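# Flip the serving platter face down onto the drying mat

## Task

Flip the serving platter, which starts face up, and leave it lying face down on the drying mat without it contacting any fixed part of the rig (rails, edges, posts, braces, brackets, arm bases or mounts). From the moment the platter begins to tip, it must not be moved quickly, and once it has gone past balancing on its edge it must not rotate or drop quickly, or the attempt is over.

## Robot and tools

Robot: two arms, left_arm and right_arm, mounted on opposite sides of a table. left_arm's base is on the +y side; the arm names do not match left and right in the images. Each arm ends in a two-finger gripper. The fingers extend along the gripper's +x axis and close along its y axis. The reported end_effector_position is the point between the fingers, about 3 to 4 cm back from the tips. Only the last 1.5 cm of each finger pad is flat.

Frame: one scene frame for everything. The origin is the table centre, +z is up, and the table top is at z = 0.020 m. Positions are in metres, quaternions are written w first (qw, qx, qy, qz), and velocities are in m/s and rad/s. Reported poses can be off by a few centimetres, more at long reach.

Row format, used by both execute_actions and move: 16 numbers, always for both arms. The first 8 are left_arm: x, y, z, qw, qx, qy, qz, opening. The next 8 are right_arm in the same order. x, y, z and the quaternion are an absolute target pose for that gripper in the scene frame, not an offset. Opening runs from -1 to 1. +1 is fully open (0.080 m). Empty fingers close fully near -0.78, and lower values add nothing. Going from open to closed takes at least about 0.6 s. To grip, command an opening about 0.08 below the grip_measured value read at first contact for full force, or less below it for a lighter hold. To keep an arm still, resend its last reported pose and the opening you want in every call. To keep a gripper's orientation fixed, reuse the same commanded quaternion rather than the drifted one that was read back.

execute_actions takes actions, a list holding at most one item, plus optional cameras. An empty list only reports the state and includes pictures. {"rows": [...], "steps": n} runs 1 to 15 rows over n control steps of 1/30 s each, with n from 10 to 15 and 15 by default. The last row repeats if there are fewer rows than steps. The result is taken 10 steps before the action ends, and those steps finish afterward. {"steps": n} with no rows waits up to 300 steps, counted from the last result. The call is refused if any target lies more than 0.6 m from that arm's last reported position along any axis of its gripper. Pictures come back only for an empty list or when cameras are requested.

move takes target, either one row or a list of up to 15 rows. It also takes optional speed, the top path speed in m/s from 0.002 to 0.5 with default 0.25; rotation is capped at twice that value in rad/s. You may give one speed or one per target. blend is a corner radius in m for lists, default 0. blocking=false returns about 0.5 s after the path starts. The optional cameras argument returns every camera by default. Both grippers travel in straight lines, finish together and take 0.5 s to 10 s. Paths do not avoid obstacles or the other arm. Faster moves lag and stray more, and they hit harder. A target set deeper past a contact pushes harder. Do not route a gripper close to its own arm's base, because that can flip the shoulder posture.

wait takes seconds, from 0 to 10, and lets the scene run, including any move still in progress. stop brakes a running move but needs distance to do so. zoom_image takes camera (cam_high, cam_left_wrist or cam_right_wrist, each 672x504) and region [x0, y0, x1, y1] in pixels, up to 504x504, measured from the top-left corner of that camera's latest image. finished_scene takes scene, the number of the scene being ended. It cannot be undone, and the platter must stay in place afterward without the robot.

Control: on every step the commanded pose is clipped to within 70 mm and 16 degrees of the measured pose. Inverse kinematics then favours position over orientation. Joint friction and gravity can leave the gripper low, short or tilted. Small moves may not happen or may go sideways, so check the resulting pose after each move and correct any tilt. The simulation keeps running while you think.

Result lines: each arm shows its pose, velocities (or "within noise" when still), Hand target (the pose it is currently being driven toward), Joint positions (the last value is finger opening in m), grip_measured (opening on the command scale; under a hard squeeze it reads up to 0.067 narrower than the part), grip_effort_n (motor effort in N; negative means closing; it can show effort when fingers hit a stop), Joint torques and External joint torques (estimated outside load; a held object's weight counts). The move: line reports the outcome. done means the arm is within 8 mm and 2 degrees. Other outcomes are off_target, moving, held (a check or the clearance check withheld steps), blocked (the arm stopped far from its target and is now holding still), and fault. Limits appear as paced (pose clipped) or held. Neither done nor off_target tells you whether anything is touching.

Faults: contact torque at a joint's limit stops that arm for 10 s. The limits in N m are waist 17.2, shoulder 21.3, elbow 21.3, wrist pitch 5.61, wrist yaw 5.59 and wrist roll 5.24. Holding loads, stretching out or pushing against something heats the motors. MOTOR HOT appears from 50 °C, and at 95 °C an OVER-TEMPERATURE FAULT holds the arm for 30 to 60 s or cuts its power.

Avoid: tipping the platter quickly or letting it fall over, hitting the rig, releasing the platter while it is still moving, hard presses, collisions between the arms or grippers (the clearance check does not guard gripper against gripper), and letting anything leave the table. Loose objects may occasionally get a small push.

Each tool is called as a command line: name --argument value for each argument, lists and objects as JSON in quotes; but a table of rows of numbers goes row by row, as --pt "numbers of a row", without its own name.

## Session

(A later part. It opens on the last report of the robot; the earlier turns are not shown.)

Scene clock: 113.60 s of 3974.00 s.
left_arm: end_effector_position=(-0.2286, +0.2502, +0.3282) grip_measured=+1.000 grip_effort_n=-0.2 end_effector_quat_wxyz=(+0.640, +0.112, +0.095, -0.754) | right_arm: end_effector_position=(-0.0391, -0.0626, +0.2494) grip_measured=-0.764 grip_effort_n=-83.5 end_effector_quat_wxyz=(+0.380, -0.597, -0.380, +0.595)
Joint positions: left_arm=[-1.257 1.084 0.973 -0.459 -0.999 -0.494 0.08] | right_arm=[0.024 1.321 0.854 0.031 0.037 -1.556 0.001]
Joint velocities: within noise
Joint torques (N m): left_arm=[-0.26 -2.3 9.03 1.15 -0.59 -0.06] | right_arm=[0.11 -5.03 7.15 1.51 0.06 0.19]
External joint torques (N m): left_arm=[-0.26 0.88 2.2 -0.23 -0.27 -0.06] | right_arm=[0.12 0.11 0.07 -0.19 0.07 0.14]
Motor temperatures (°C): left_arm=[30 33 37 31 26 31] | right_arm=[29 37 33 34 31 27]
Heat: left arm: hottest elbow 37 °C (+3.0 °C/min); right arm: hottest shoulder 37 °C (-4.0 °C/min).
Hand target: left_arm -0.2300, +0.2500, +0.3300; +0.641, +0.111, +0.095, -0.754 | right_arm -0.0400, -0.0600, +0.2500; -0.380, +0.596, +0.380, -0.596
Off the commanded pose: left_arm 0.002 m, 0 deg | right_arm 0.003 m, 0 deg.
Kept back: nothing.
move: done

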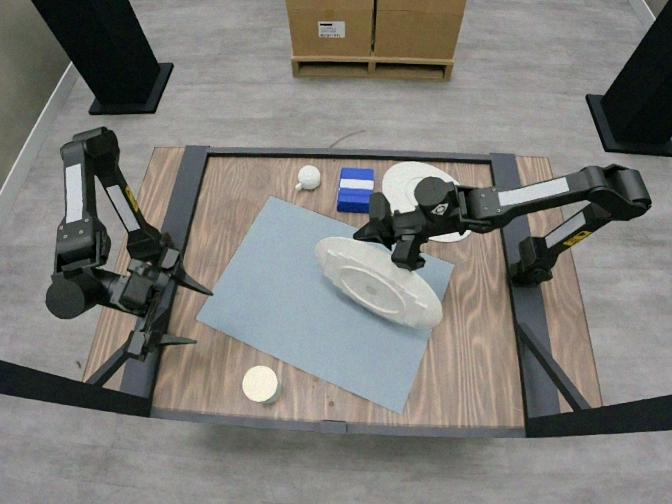

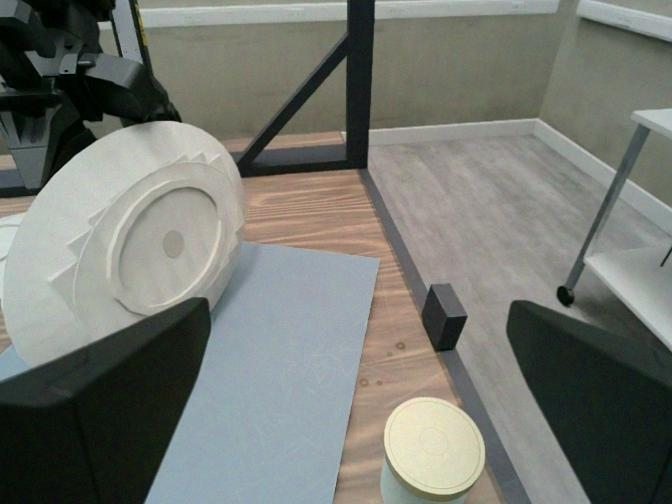

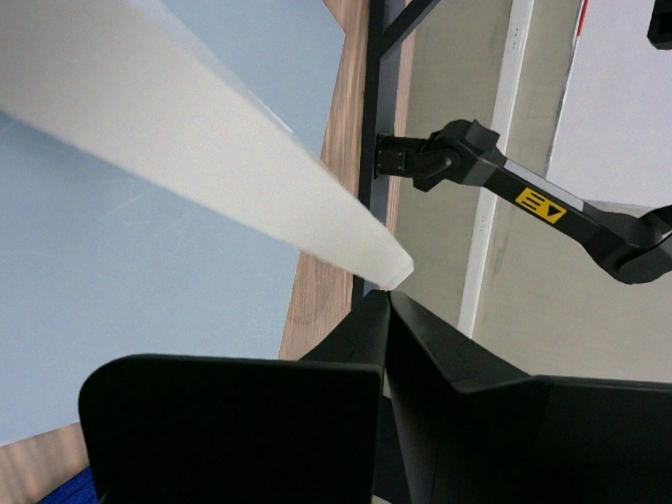

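move --pt "-0.23 0.25 0.33 0.6408 0.111 0.0949 -0.7538 1 -0.01 -0.08 0.23 0.38 -0.596 -0.38 0.596 -1" --pt "-0.23 0.25 0.33 0.6408 0.111 0.0949 -0.7538 1 0.01 -0.09 0.2 0.38 -0.596 -0.38 0.596 -1" --speed 0.03 --blend 0.01

zoom_image --camera "cam_high" --region '[220, 180, 450, 400]'

Scene clock: 119.80 s of 3974.00 s.
left_arm: end_effector_position=(-0.2286, +0.2502, +0.3282) grip_measured=+1.000 grip_effort_n=-0.2 end_effector_quat_wxyz=(+0.640, +0.112, +0.095, -0.754) | right_arm: end_effector_position=(+0.0111, -0.0873, +0.2315) grip_measured=-0.764 grip_effort_n=-83.5 end_effector_quat_wxyz=(+0.405, -0.578, -0.402, +0.583)
Joint positions: left_arm=[-1.257 1.084 0.973 -0.459 -0.999 -0.494 0.08] | right_arm=[-0.188 1.243 0.66 0.223 -0.165 -1.624 0.001]
Joint velocities: within noise
Joint torques (N m): left_arm=[-0.25 -2.3 9.03 1.15 -0.59 -0.06] | right_arm=[0.51 -0.91 1.91 0.96 0.41 -0.54]
External joint torques (N m): left_arm=[-0.26 0.84 2.21 -0.24 -0.28 -0.06] | right_arm=[0.51 3.42 -4.97 -0.72 0.46 -0.59]
Motor temperatures (°C): left_arm=[30 33 37 31 26 31] | right_arm=[28 36 33 34 31 27]
Heat: left arm: hottest elbow 37 °C (+2.0 °C/min); right arm: hottest shoulder 36 °C (-11.0 °C/min).
Hand target: left_arm -0.2300, +0.2500, +0.3300; +0.641, +0.111, +0.095, -0.754 | right_arm +0.0097, -0.0916, +0.2009; -0.380, +0.596, +0.381, -0.596
Off the commanded pose: left_arm 0.002 m, 0 deg | right_arm 0.032 m, 5 deg.
Kept back: nothing.
move: off_target (right_arm)

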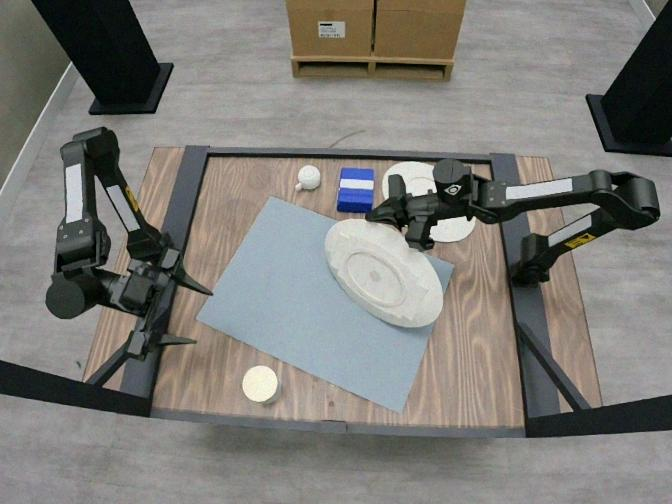

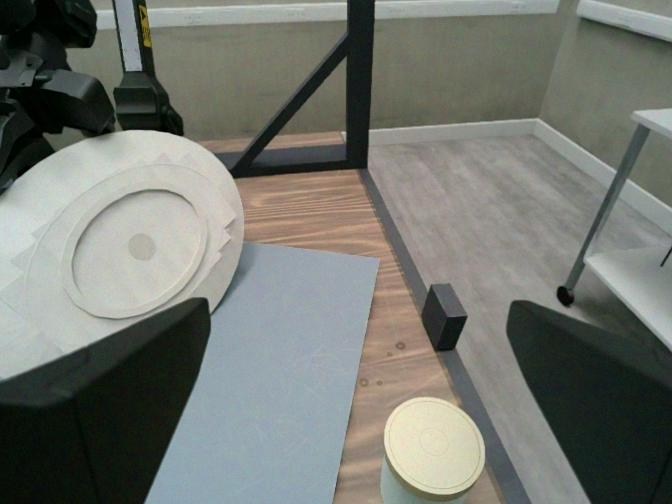

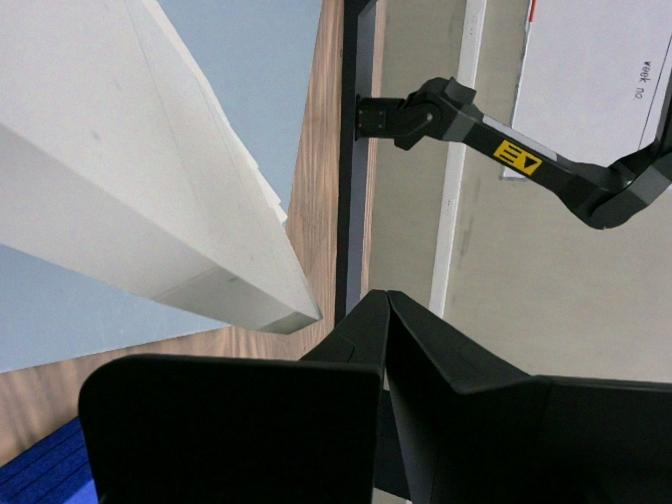

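Scaled by 2.191 from the camera's 672x504 image, which has a finer 960x720 frame.

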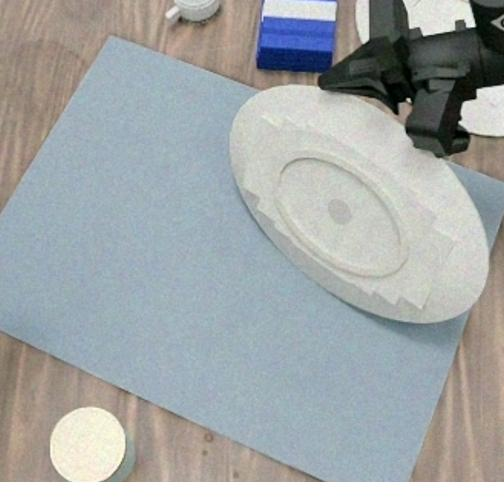

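move --pt "0.05 0.16 0.22 0.481 -0.152 0.26 -0.823 1 0.01 -0.09 0.2 0.38 -0.596 -0.38 0.596 -1" --pt "0.062 0.138 0.12 0.481 -0.152 0.26 -0.823 1 0.01 -0.09 0.2 0.38 -0.596 -0.38 0.596 -1" --speed 0.2

zoom_image --camera "cam_high" --region '[220, 160, 450, 380]'

Scene clock: 125.70 s of 3974.00 s.
left_arm: end_effector_position=(+0.0621, +0.1391, +0.1221) grip_measured=+1.000 grip_effort_n=-0.2 end_effector_quat_wxyz=(+0.484, -0.137, +0.266, -0.822) | right_arm: end_effector_position=(+0.0111, -0.0882, +0.2314) grip_measured=-0.764 grip_effort_n=-83.5 end_effector_quat_wxyz=(+0.405, -0.578, -0.403, +0.582)
Joint positions: left_arm=[0.65 2.011 0.361 1.568 1.183 -0.53 0.08] | right_arm=[-0.189 1.239 0.657 0.222 -0.165 -1.626 0.001]
Joint velocities: within noise
Joint torques (N m): left_arm=[-0.31 -3.96 3.42 1.48 0.06 -0.04] | right_arm=[0.61 -0.44 2.3 1.05 0.39 -0.48]
External joint torques (N m): left_arm=[-0.31 1.69 1.1 0.1 0.01 -0.07] | right_arm=[0.59 3.89 -4.56 -0.62 0.45 -0.53]
Motor temperatures (°C): left_arm=[30 33 37 31 26 31] | right_arm=[28 35 32 34 31 27]
Heat: left arm: hottest elbow 37 °C (+2.0 °C/min); right arm: hottest shoulder 35 °C (-13.1 °C/min).
Hand target: left_arm +0.0620, +0.1380, +0.1202; -0.483, +0.138, -0.268, +0.822 | right_arm +0.0098, -0.0917, +0.2009; -0.380, +0.596, +0.380, -0.596
Off the commanded pose: left_arm 0.002 m, 2 deg | right_arm 0.032 m, 5 deg.
joint sent to its limit (left arm) — joint 4 (wrist pitch), upper limit.
Kept back: nothing.
move: off_target (right_arm)

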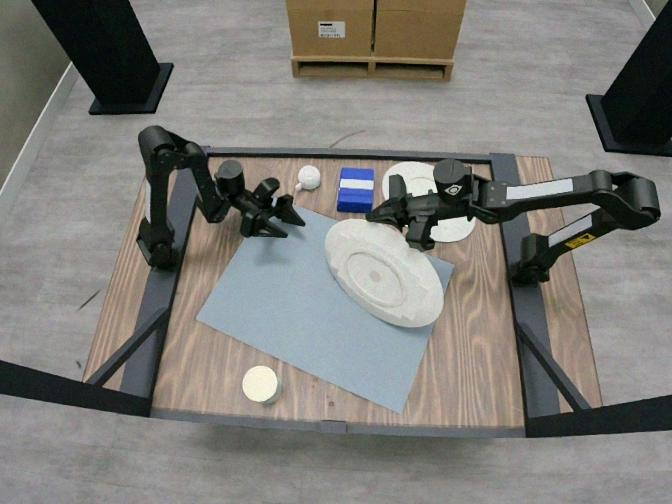

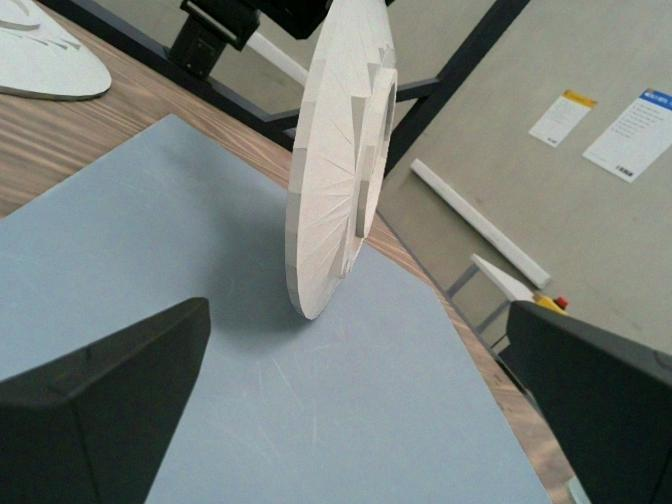

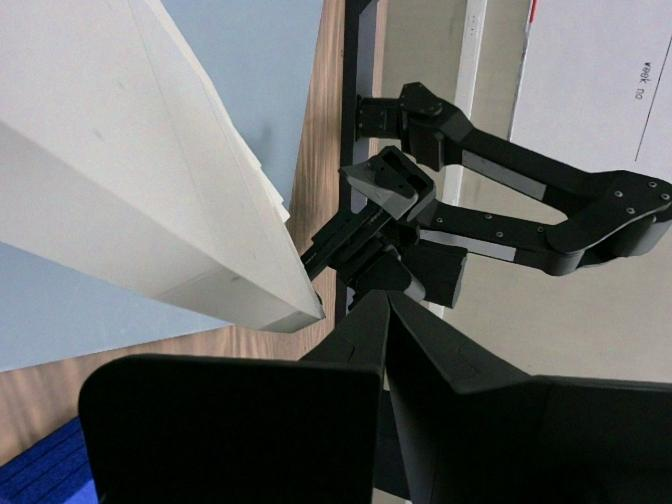

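Scaled by 2.191 from the camera's 672x504 image, which has a finer 960x720 frame.

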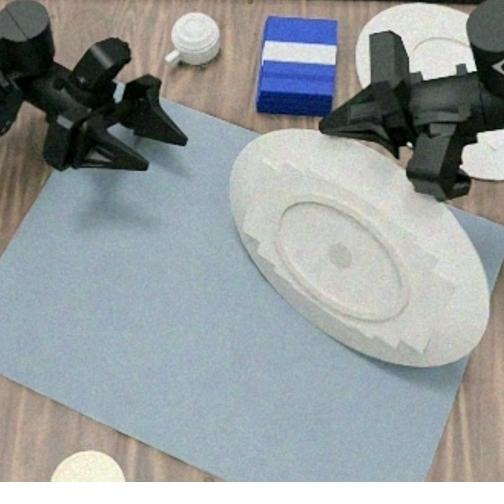

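move --target '[0.0355,0.0965,0.093,0.481,-0.152,0.26,-0.823,1,0.01,-0.09,0.2,0.38,-0.596,-0.38,0.596,-1]' --speed 0.1

zoom_image --camera "cam_high" --region '[220, 160, 450, 380]'

Scene clock: 127.87 s of 3974.00 s.
left_arm: end_effector_position=(+0.0394, +0.1007, +0.1007) grip_measured=+1.000 grip_effort_n=-0.7 end_effector_quat_wxyz=(+0.488, -0.124, +0.267, -0.822) | right_arm: end_effector_position=(+0.0111, -0.0882, +0.2313) grip_measured=-0.764 grip_effort_n=-83.5 end_effector_quat_wxyz=(+0.405, -0.579, -0.403, +0.582)
Joint positions: left_arm=[0.488 2.128 0.448 1.572 1.021 -0.504 0.08] | right_arm=[-0.189 1.239 0.656 0.222 -0.165 -1.626 0.001]
Joint velocities: within noise
Joint torques (N m): left_arm=[-1.41 -2.45 4.64 1.34 -0.16 -0.07] | right_arm=[0.63 -0.53 2.26 0.99 0.46 -0.5]
External joint torques (N m): left_arm=[-1.45 3.91 2.37 -0.13 -0.21 -0.11] | right_arm=[0.63 3.82 -4.63 -0.7 0.52 -0.55]
Motor temperatures (°C): left_arm=[30 33 36 31 26 31] | right_arm=[28 34 32 33 31 27]
Heat: left arm: hottest elbow 36 °C (+1.0 °C/min); right arm: hottest shoulder 34 °C (-14.0 °C/min).
Hand target: left_arm +0.0356, +0.0968, +0.0933; -0.484, +0.123, -0.277, +0.821 | right_arm +0.0098, -0.0917, +0.2008; -0.380, +0.596, +0.380, -0.596
Off the commanded pose: left_arm 0.010 m, 3 deg | right_arm 0.031 m, 5 deg.
joint sent to its limit (left arm) — joint 4 (wrist pitch), upper limit.
Kept back: nothing.
move: off_target (left_arm, right_arm)

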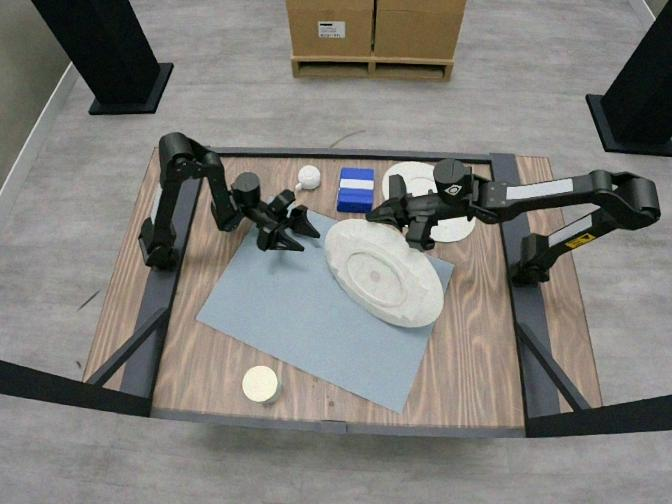

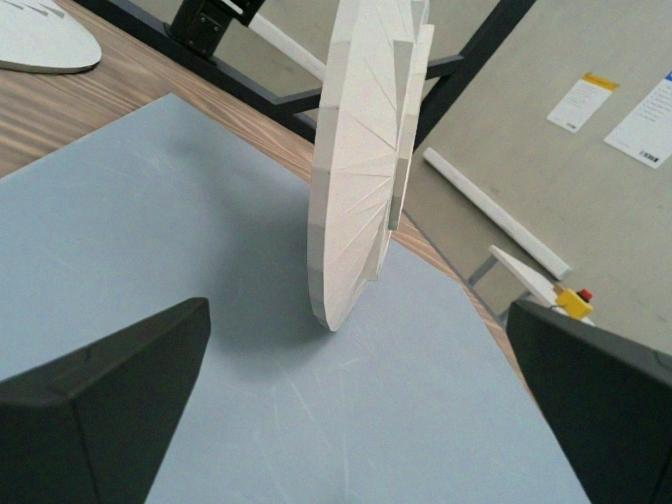

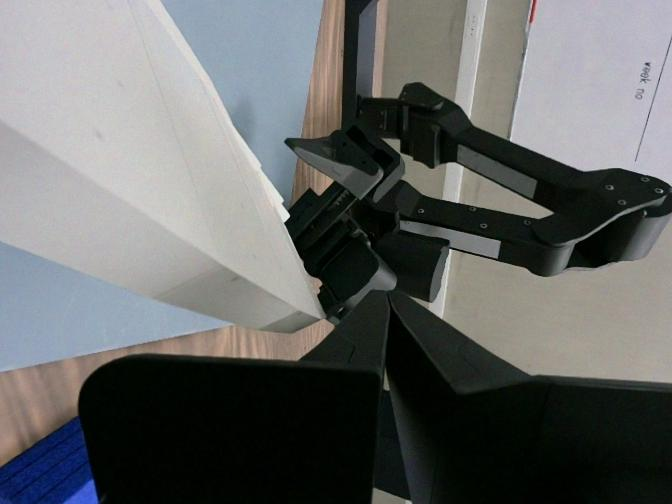

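Scaled by 2.191 from the camera's 672x504 image, which has a finer 960x720 frame.

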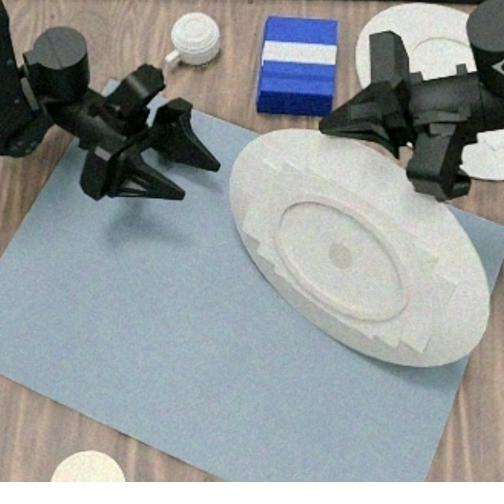

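move --target '[0.0095,0.049,0.1,0.484,-0.135,0.265,-0.823,1,0.01,-0.09,0.2,0.38,-0.596,-0.38,0.596,-1]' --speed 0.06

zoom_image --camera "cam_high" --region '[220, 160, 450, 380]'

Scene clock: 129.57 s of 3974.00 s.
left_arm: end_effector_position=(+0.0110, +0.0504, +0.1055) grip_measured=+1.000 grip_effort_n=-0.7 end_effector_quat_wxyz=(+0.485, -0.136, +0.256, -0.825) | right_arm: end_effector_position=(+0.0111, -0.0883, +0.2314) grip_measured=-0.764 grip_effort_n=-83.5 end_effector_quat_wxyz=(+0.405, -0.578, -0.403, +0.582)
Joint positions: left_arm=[0.321 2.186 0.591 1.557 0.855 -0.56 0.08] | right_arm=[-0.189 1.239 0.656 0.222 -0.165 -1.626 0.001]
Joint velocities: within noise
Joint torques (N m): left_arm=[-0.47 -4.74 4 1.2 -0.12 -0.08] | right_arm=[0.33 -0.33 2.29 1.06 0.46 -0.5]
External joint torques (N m): left_arm=[-0.48 2.53 1.19 -0.33 -0.13 -0.11] | right_arm=[0.31 4.1 -4.74 -0.67 0.52 -0.55]
Motor temperatures (°C): left_arm=[30 33 36 31 26 31] | right_arm=[28 34 32 33 31 27]
Heat: left arm: hottest elbow 36 °C (+1.0 °C/min); right arm: hottest shoulder 34 °C (-15.1 °C/min).
Hand target: left_arm +0.0094, +0.0491, +0.1001; -0.484, +0.135, -0.265, +0.823 | right_arm +0.0098, -0.0917, +0.2009; -0.380, +0.596, +0.380, -0.596
Off the commanded pose: left_arm 0.006 m, 1 deg | right_arm 0.031 m, 5 deg.
Kept back: nothing.
move: off_target (right_arm)

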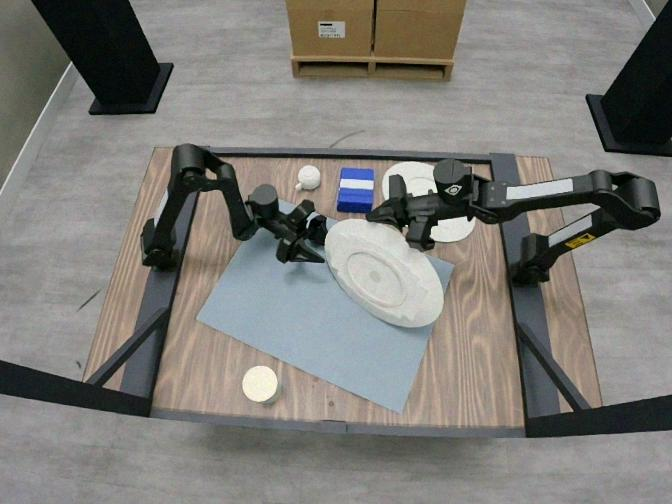

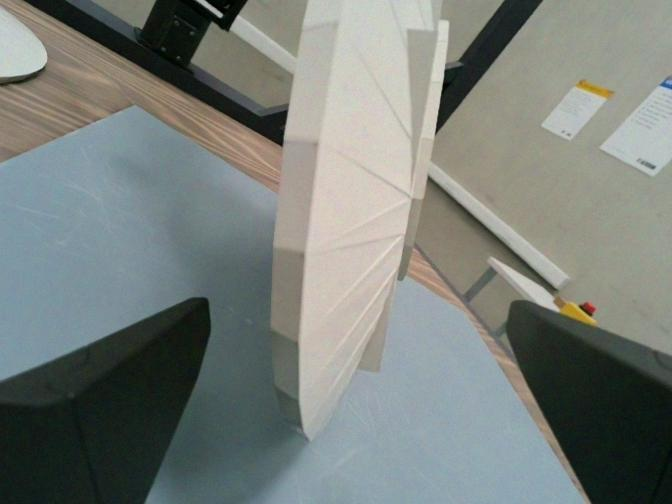

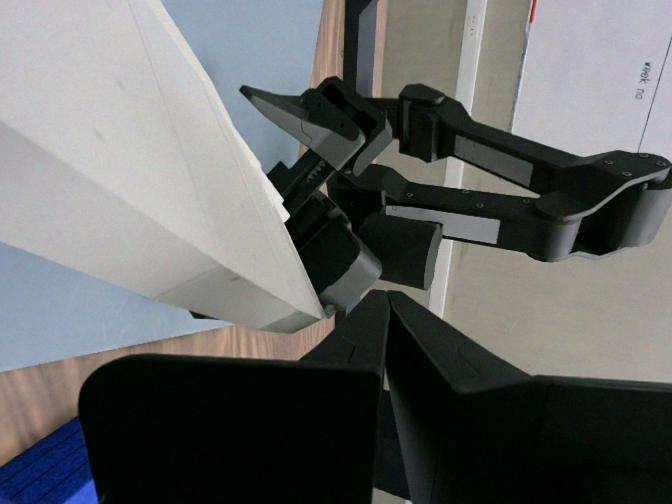

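Scaled by 2.191 from the camera's 672x504 image, which has a finer 960x720 frame.

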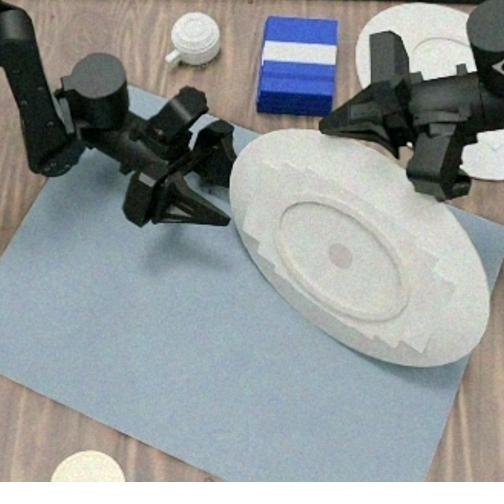

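move --target '[0.004,0.018,0.095,0.484,-0.135,0.265,-0.823,1,0.01,-0.09,0.2,0.38,-0.596,-0.38,0.596,-1]' --speed 0.05

zoom_image --camera "cam_high" --region '[220, 160, 450, 380]'

Scene clock: 130.77 s of 3974.00 s.
left_arm: end_effector_position=(+0.0073, +0.0201, +0.1056) grip_measured=+1.000 grip_effort_n=-0.7 end_effector_quat_wxyz=(+0.486, -0.137, +0.249, -0.826) | right_arm: end_effector_position=(+0.0111, -0.0883, +0.2314) grip_measured=-0.764 grip_effort_n=-83.5 end_effector_quat_wxyz=(+0.405, -0.578, -0.403, +0.582)
Joint positions: left_arm=[0.277 2.231 0.708 1.502 0.808 -0.561 0.08] | right_arm=[-0.189 1.239 0.656 0.222 -0.165 -1.626 0.001]
Joint velocities: within noise
Joint torques (N m): left_arm=[-0.8 -4.25 4.85 0.74 -0.13 -0.16] | right_arm=[0.35 -0.15 2.47 1.02 0.46 -0.54]
External joint torques (N m): left_arm=[-0.81 3.69 1.67 -0.81 -0.14 -0.19] | right_arm=[0.34 4.21 -4.45 -0.68 0.52 -0.59]
Motor temperatures (°C): left_arm=[30 33 36 31 26 31] | right_arm=[28 34 31 33 31 27]
Heat: left arm: hottest elbow 36 °C (+1.0 °C/min); right arm: hottest shoulder 34 °C (-15.1 °C/min).
Hand target: left_arm +0.0040, +0.0184, +0.0952; -0.484, +0.135, -0.265, +0.823 | right_arm +0.0098, -0.0917, +0.2009; -0.380, +0.596, +0.380, -0.596
Off the commanded pose: left_arm 0.011 m, 2 deg | right_arm 0.031 m, 5 deg.
Kept back: nothing.
move: off_target (left_arm, right_arm)

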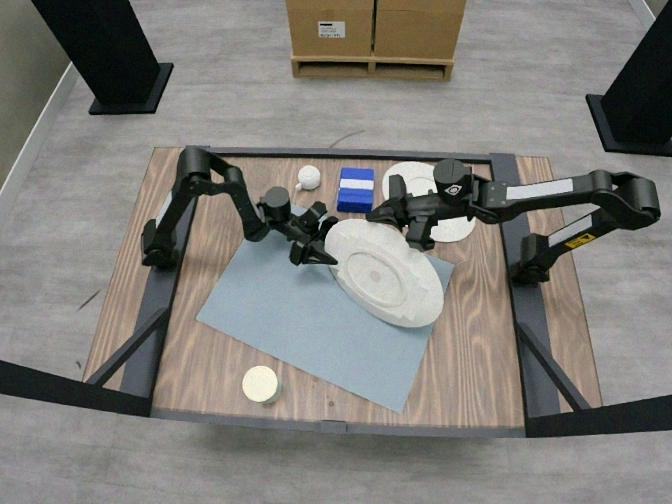

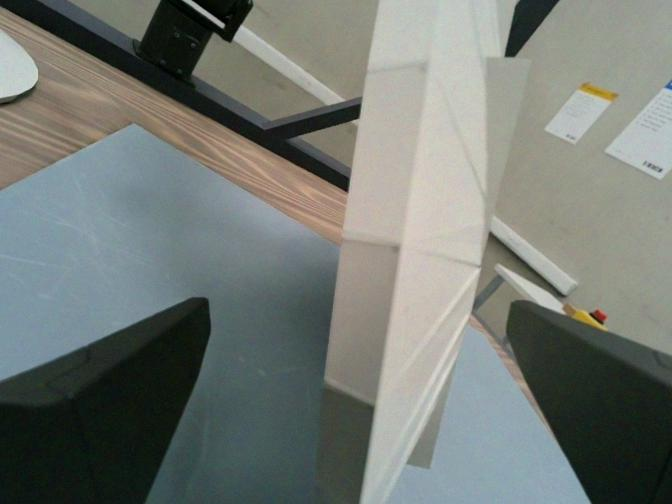

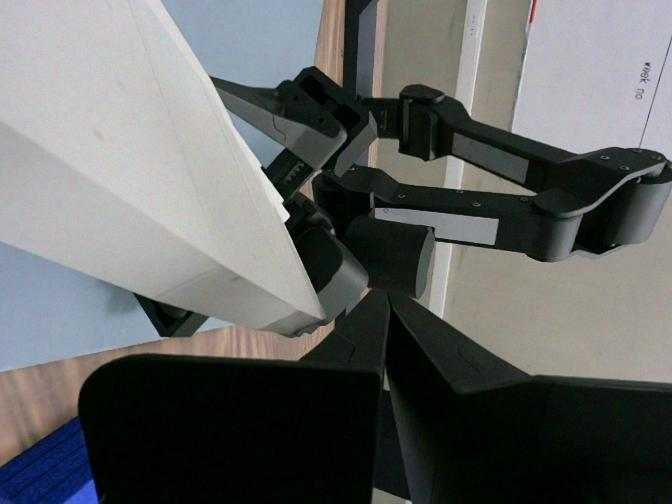

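Scaled by 2.191 from the camera's 672x504 image, which has a finer 960x720 frame.

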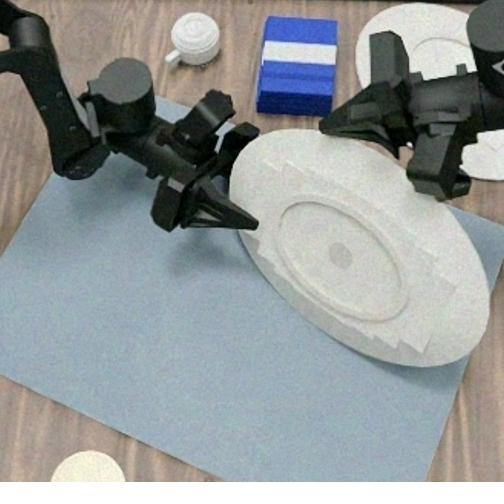

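move --pt "0.007 0.019 0.1 0.484 -0.135 0.255 -0.823 -0.2 0.01 -0.09 0.21 0.38 -0.596 -0.38 0.596 -1" --pt "0.007 0.019 0.1 0.484 -0.135 0.255 -0.823 -0.5 0.01 -0.09 0.21 0.38 -0.596 -0.38 0.596 -1" --pt "0.007 0.019 0.1 0.484 -0.135 0.255 -0.823 -1 0.01 -0.09 0.21 0.38 -0.596 -0.38 0.596 -1" --speed 0.05

zoom_image --camera "cam_high" --region '[220, 160, 450, 380]'

Scene clock: 135.03 s of 3974.00 s.
left_arm: end_effector_position=(-0.0043, +0.0231, +0.1143) grip_measured=-0.407 grip_effort_n=-83.5 end_effector_quat_wxyz=(+0.456, -0.130, +0.231, -0.850) | right_arm: end_effector_position=(+0.0169, -0.0930, +0.2248) grip_measured=-0.764 grip_effort_n=-83.5 end_effector_quat_wxyz=(+0.394, -0.593, -0.389, +0.585)
Joint positions: left_arm=[0.267 2.224 0.714 1.527 0.869 -0.55 0.017] | right_arm=[-0.205 1.232 0.661 0.169 -0.161 -1.644 0.001]
Joint velocities: within noise
Joint torques (N m): left_arm=[0.76 -4.77 3.48 -0.6 -2.32 -0.29] | right_arm=[1.98 -1.03 5.02 1.58 0.31 0.05]
External joint torques (N m): left_arm=[0.81 3.23 0.23 -2.12 -2.31 -0.32] | right_arm=[1.99 3.31 -1.94 -0.12 0.37 0]
Motor temperatures (°C): left_arm=[30 33 35 30 26 31] | right_arm=[28 33 31 33 31 27]
Heat: left arm: hottest elbow 35 °C (-1.0 °C/min); right arm: hottest shoulder 33 °C (-16.3 °C/min).
Hand target: left_arm +0.0070, +0.0201, +0.1001; -0.485, +0.135, -0.255, +0.825 | right_arm +0.0101, -0.0908, +0.2102; -0.380, +0.596, +0.380, -0.596
Off the commanded pose: left_arm 0.019 m, 5 deg | right_arm 0.017 m, 2 deg.
Kept back: nothing.
move: off_target (left_arm, right_arm); target 2's new opening was sent with left_arm's hand 0.009 m and 2 deg from that target; target 3's new opening was sent with left_arm's hand 0.019 m and 5 deg from that target

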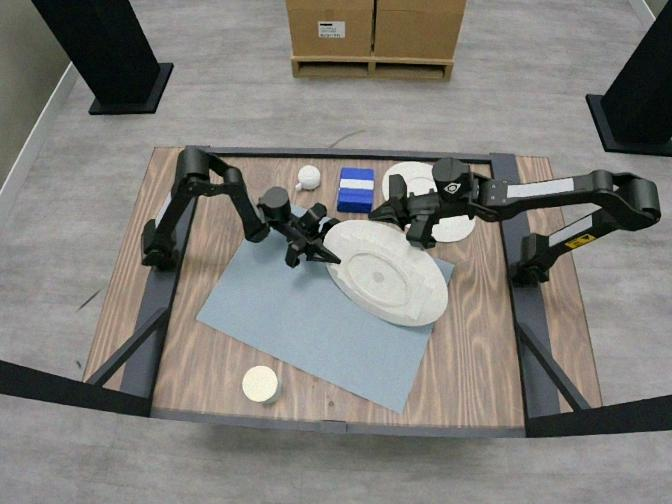

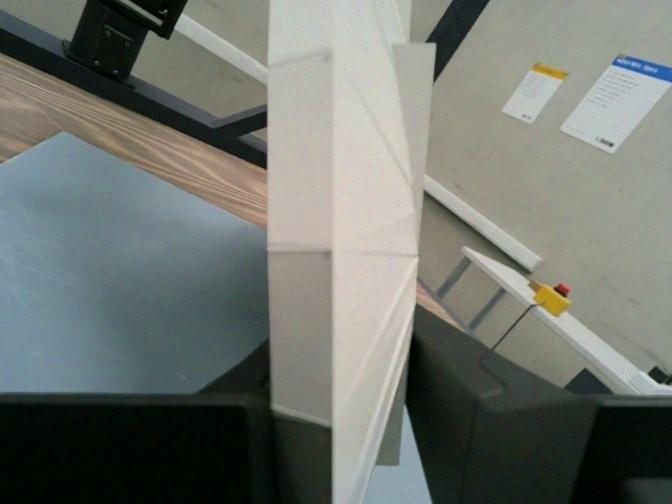

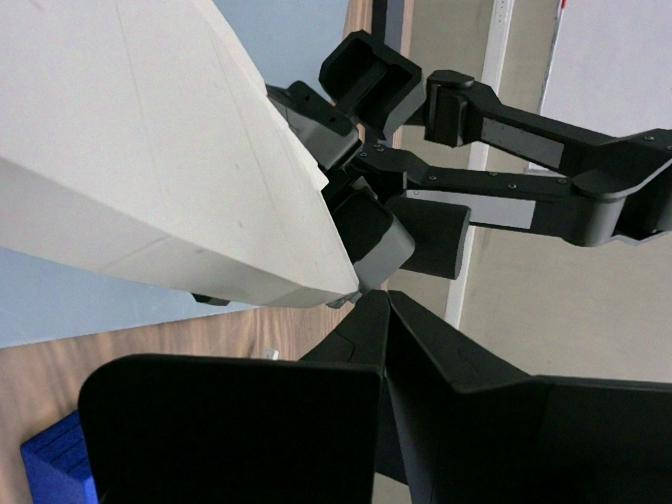

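Scaled by 2.191 from the camera's 672x504 image, which has a finer 960x720 frame.

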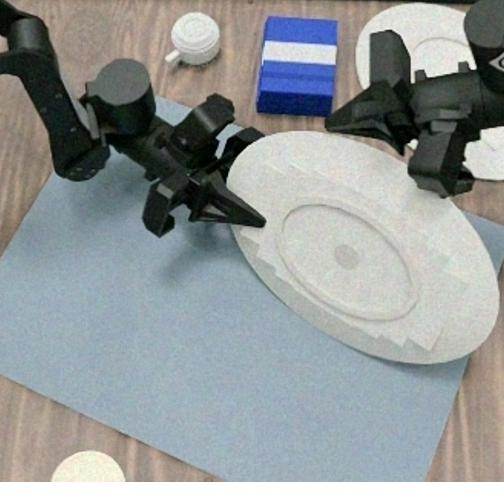

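move --pt "-0.002 0.023 0.112 0.46 -0.13 0.235 -0.846 -1 0.017 -0.1 0.27 0.394 -0.593 -0.389 0.585 -1" --pt "-0.002 0.023 0.112 0.46 -0.13 0.235 -0.846 -1 0.017 -0.18 0.33 0.394 -0.593 -0.389 0.585 -1" --speed 0.05 --blend 0.02

zoom_image --camera "cam_high" --region '[220, 160, 450, 380]'

Scene clock: 139.80 s of 3974.00 s.
left_arm: end_effector_position=(-0.0114, +0.0243, +0.1210) grip_measured=-0.544 grip_effort_n=-83.5 end_effector_quat_wxyz=(+0.439, -0.136, +0.238, -0.856) | right_arm: end_effector_position=(+0.0171, -0.1790, +0.3238) grip_measured=-0.764 grip_effort_n=-83.5 end_effector_quat_wxyz=(+0.392, -0.595, -0.383, +0.589)
Joint positions: left_arm=[0.257 2.21 0.716 1.533 0.892 -0.585 0.011] | right_arm=[-0.312 0.854 0.897 -0.47 -0.257 -1.686 0.001]
Joint velocities: within noise
Joint torques (N m): left_arm=[1.14 -5.47 3.36 0.45 -1.09 1.18] | right_arm=[-0.52 -2.86 7.11 1.21 -0.28 -0.08]
External joint torques (N m): left_arm=[1.14 2.46 0.08 -1.06 -1.07 1.14] | right_arm=[-0.52 -1.08 0.18 -0.44 -0.19 -0.13]
Motor temperatures (°C): left_arm=[30 33 34 29 27 32] | right_arm=[28 33 32 34 31 27]
Heat: left arm: hottest elbow 34 °C (-2.0 °C/min); right arm: hottest wrist pitch 34 °C (-1.0 °C/min).
Hand target: left_arm -0.0022, +0.0235, +0.1120; -0.460, +0.130, -0.235, +0.846 | right_arm +0.0170, -0.1800, +0.3300; -0.394, +0.593, +0.389, -0.585
Off the commanded pose: left_arm 0.013 m, 3 deg | right_arm 0.006 m, 1 deg.
Kept back: nothing.
move: off_target (left_arm)

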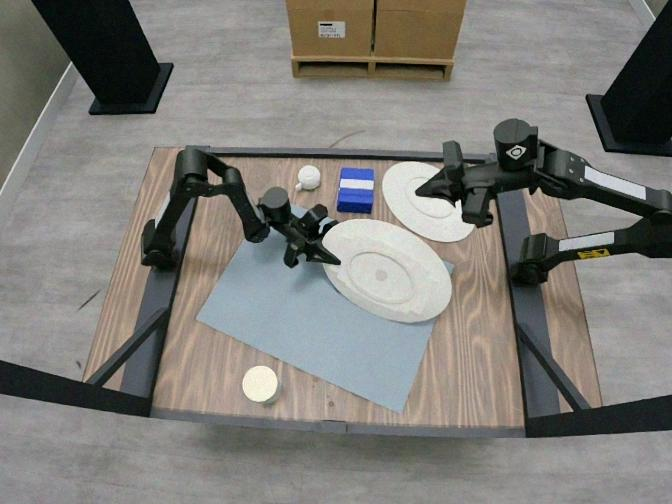

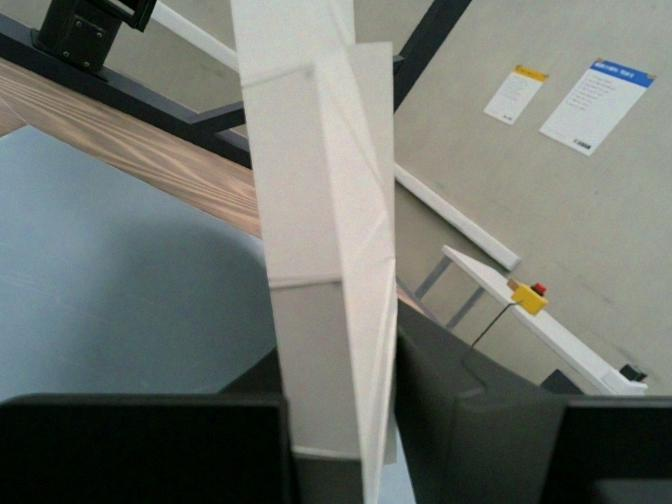

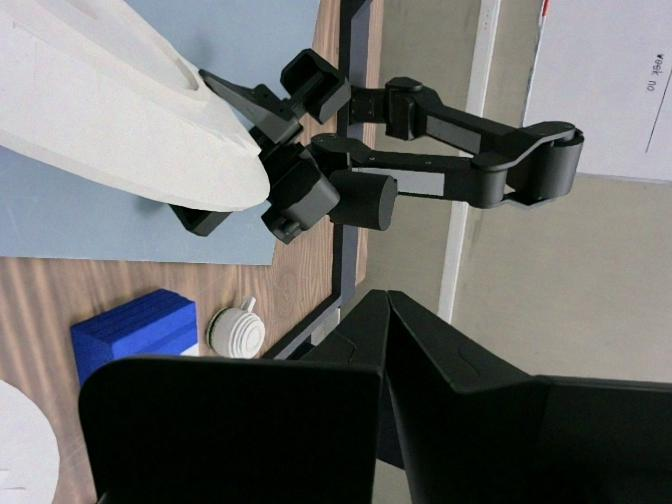

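Scaled by 2.191 from the camera's 672x504 image, which has a finer 960x720 frame.

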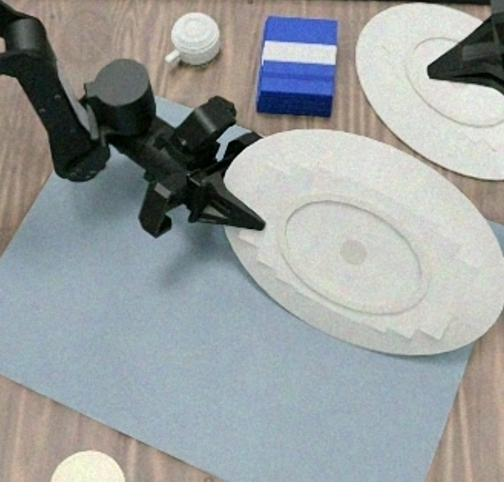

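move --target '[-0.015,0.045,0.11,0.4659,-0.1995,0.4612,-0.7283,-1,0.017,-0.18,0.33,0.394,-0.593,-0.389,0.585,-1]' --speed 0.06

zoom_image --camera "cam_high" --region '[220, 160, 450, 380]'

Scene clock: 146.50 s of 3974.00 s.
left_arm: end_effector_position=(-0.0120, +0.0355, +0.1187) grip_measured=-0.569 grip_effort_n=-83.5 end_effector_quat_wxyz=(+0.467, -0.208, +0.446, -0.735) | right_arm: end_effector_position=(+0.0171, -0.1791, +0.3238) grip_measured=-0.764 grip_effort_n=-83.5 end_effector_quat_wxyz=(+0.392, -0.595, -0.383, +0.589)
Joint positions: left_arm=[0.224 2.033 0.612 1.269 0.737 -0.922 0.009] | right_arm=[-0.312 0.854 0.897 -0.47 -0.257 -1.686 0.001]
Joint velocities: within noise
Joint torques (N m): left_arm=[0.04 -6.89 0.74 0.74 0.53 0.2] | right_arm=[-0.21 -2.97 7.17 1.3 -0.24 -0.14]
External joint torques (N m): left_arm=[0.05 0.31 -3 -0.86 0.47 0.16] | right_arm=[-0.21 -1.15 0.25 -0.35 -0.15 -0.19]
Motor temperatures (°C): left_arm=[30 34 32 29 27 32] | right_arm=[28 32 34 33 31 27]
Heat: left arm: hottest shoulder 34 °C (+1.0 °C/min); right arm: hottest elbow 34 °C (+2.0 °C/min).
Hand target: left_arm -0.0151, +0.0448, +0.1100; -0.466, +0.200, -0.461, +0.728 | right_arm +0.0169, -0.1800, +0.3300; -0.394, +0.593, +0.389, -0.585
Off the commanded pose: left_arm 0.013 m, 2 deg | right_arm 0.006 m, 1 deg.
Kept back: nothing.
move: off_target (left_arm)

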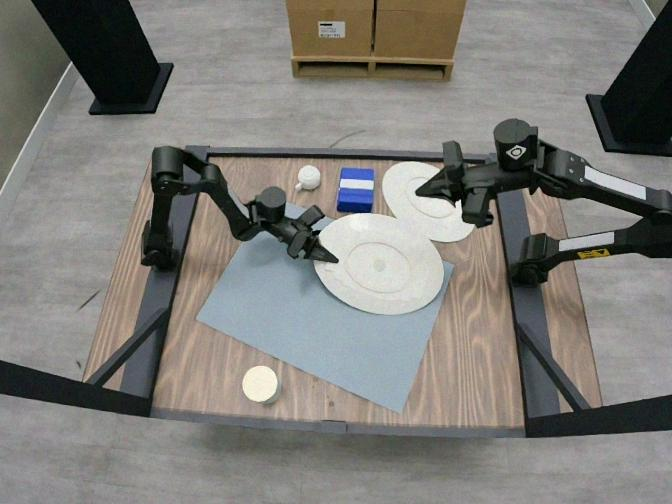

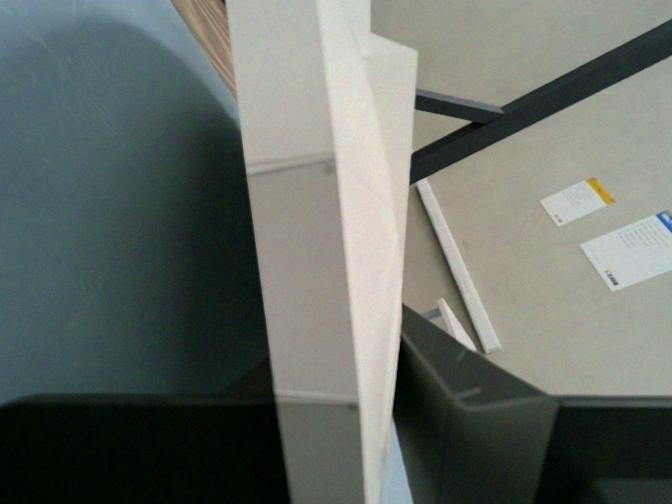

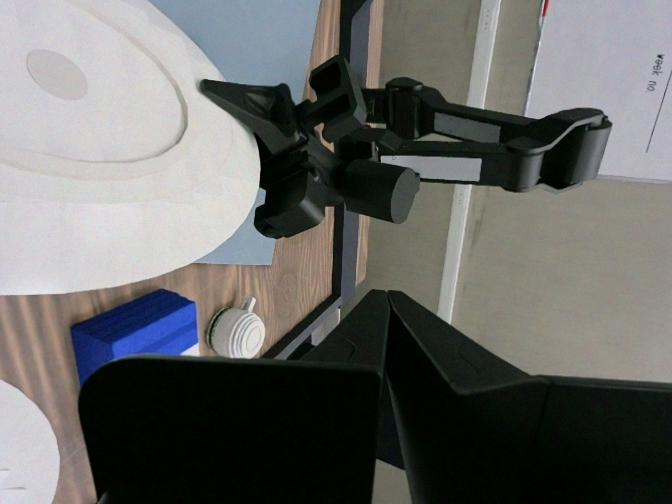

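Scaled by 2.191 from the camera's 672x504 image, which has a finer 960x720 frame.

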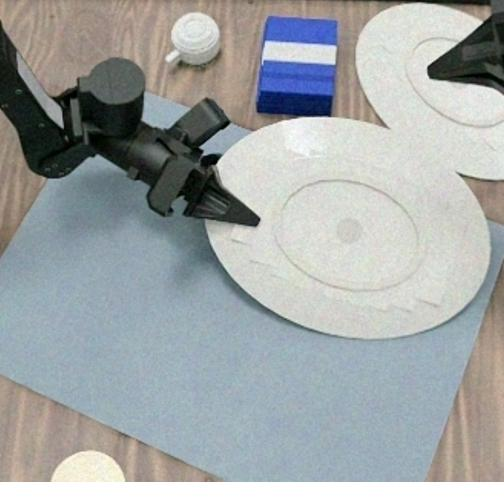

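move --pt "-0.035 0.075 0.125 0.4334 -0.274 0.6518 -0.5588 -1 0.017 -0.18 0.33 0.394 -0.593 -0.389 0.585 -1" --pt "-0.07 0.105 0.115 0.4334 -0.274 0.6518 -0.5588 -1 0.017 -0.18 0.33 0.394 -0.593 -0.389 0.585 -1" --speed 0.07 --blend 0.02

zoom_image --camera "cam_high" --region '[220, 160, 450, 380]'

Scene clock: 151.77 s of 3974.00 s.
left_arm: end_effector_position=(-0.0577, +0.0892, +0.1328) grip_measured=-0.569 grip_effort_n=-83.5 end_effector_quat_wxyz=(+0.445, -0.297, +0.617, -0.577) | right_arm: end_effector_position=(+0.0172, -0.1791, +0.3238) grip_measured=-0.764 grip_effort_n=-83.5 end_effector_quat_wxyz=(+0.392, -0.595, -0.382, +0.589)
Joint positions: left_arm=[0.063 1.708 0.374 1.094 0.522 -1.386 0.009] | right_arm=[-0.313 0.854 0.897 -0.47 -0.257 -1.686 0.001]
Joint velocities: within noise
Joint torques (N m): left_arm=[-1.45 -4.57 0.48 -0.19 1.37 -0.53] | right_arm=[-0.57 -2.84 7.24 1.28 -0.23 -0.11]
External joint torques (N m): left_arm=[-1.42 0.76 -3.78 -1.88 1.29 -0.58] | right_arm=[-0.57 -1.01 0.24 -0.39 -0.14 -0.16]
Motor temperatures (°C): left_arm=[30 35 31 29 27 32] | right_arm=[28 32 35 33 31 27]
Heat: left arm: hottest shoulder 35 °C (+2.0 °C/min); right arm: hottest elbow 35 °C (+3.0 °C/min).
Hand target: left_arm -0.0695, +0.1049, +0.1156; +0.434, -0.274, +0.652, -0.559 | right_arm +0.0170, -0.1800, +0.3301; -0.394, +0.593, +0.389, -0.585
Off the commanded pose: left_arm 0.027 m, 5 deg | right_arm 0.006 m, 1 deg.
Kept back: nothing.
move: off_target (left_arm)

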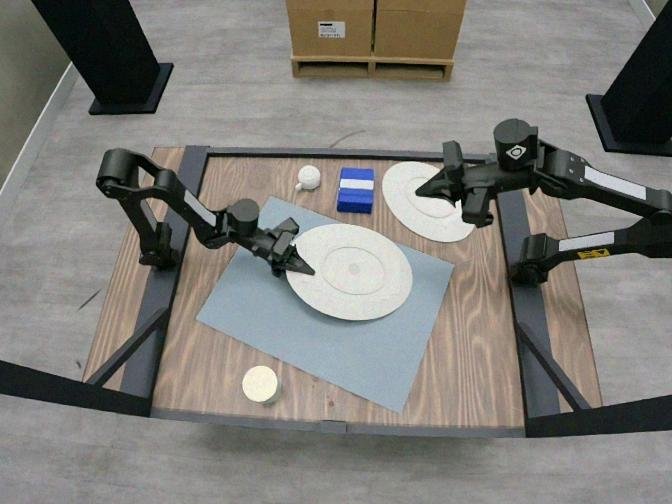

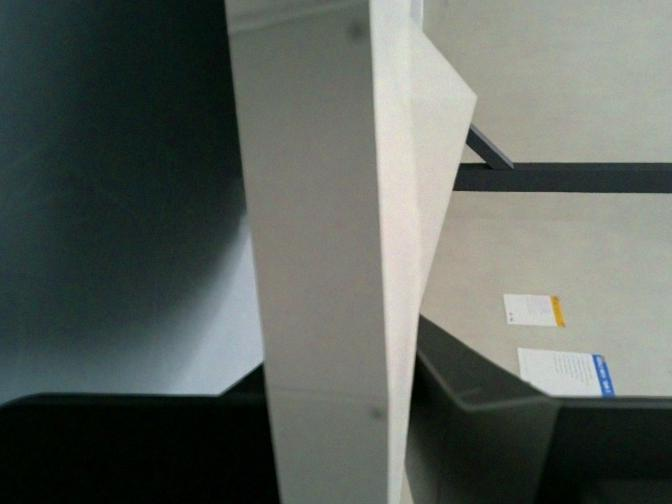

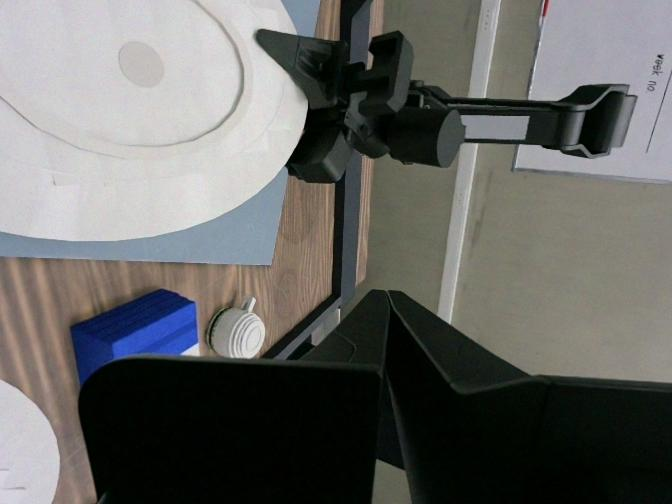

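Scaled by 2.191 from the camera's 672x504 image, which has a finer 960x720 frame.

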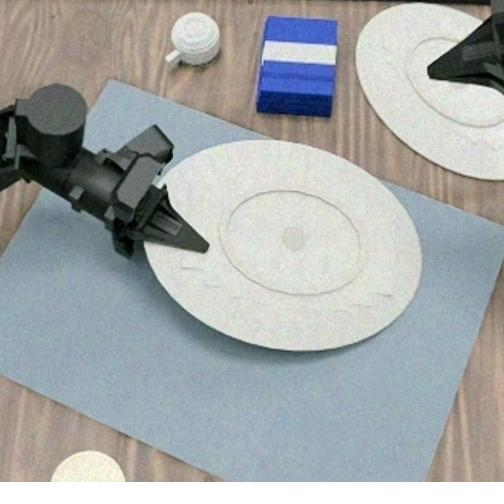

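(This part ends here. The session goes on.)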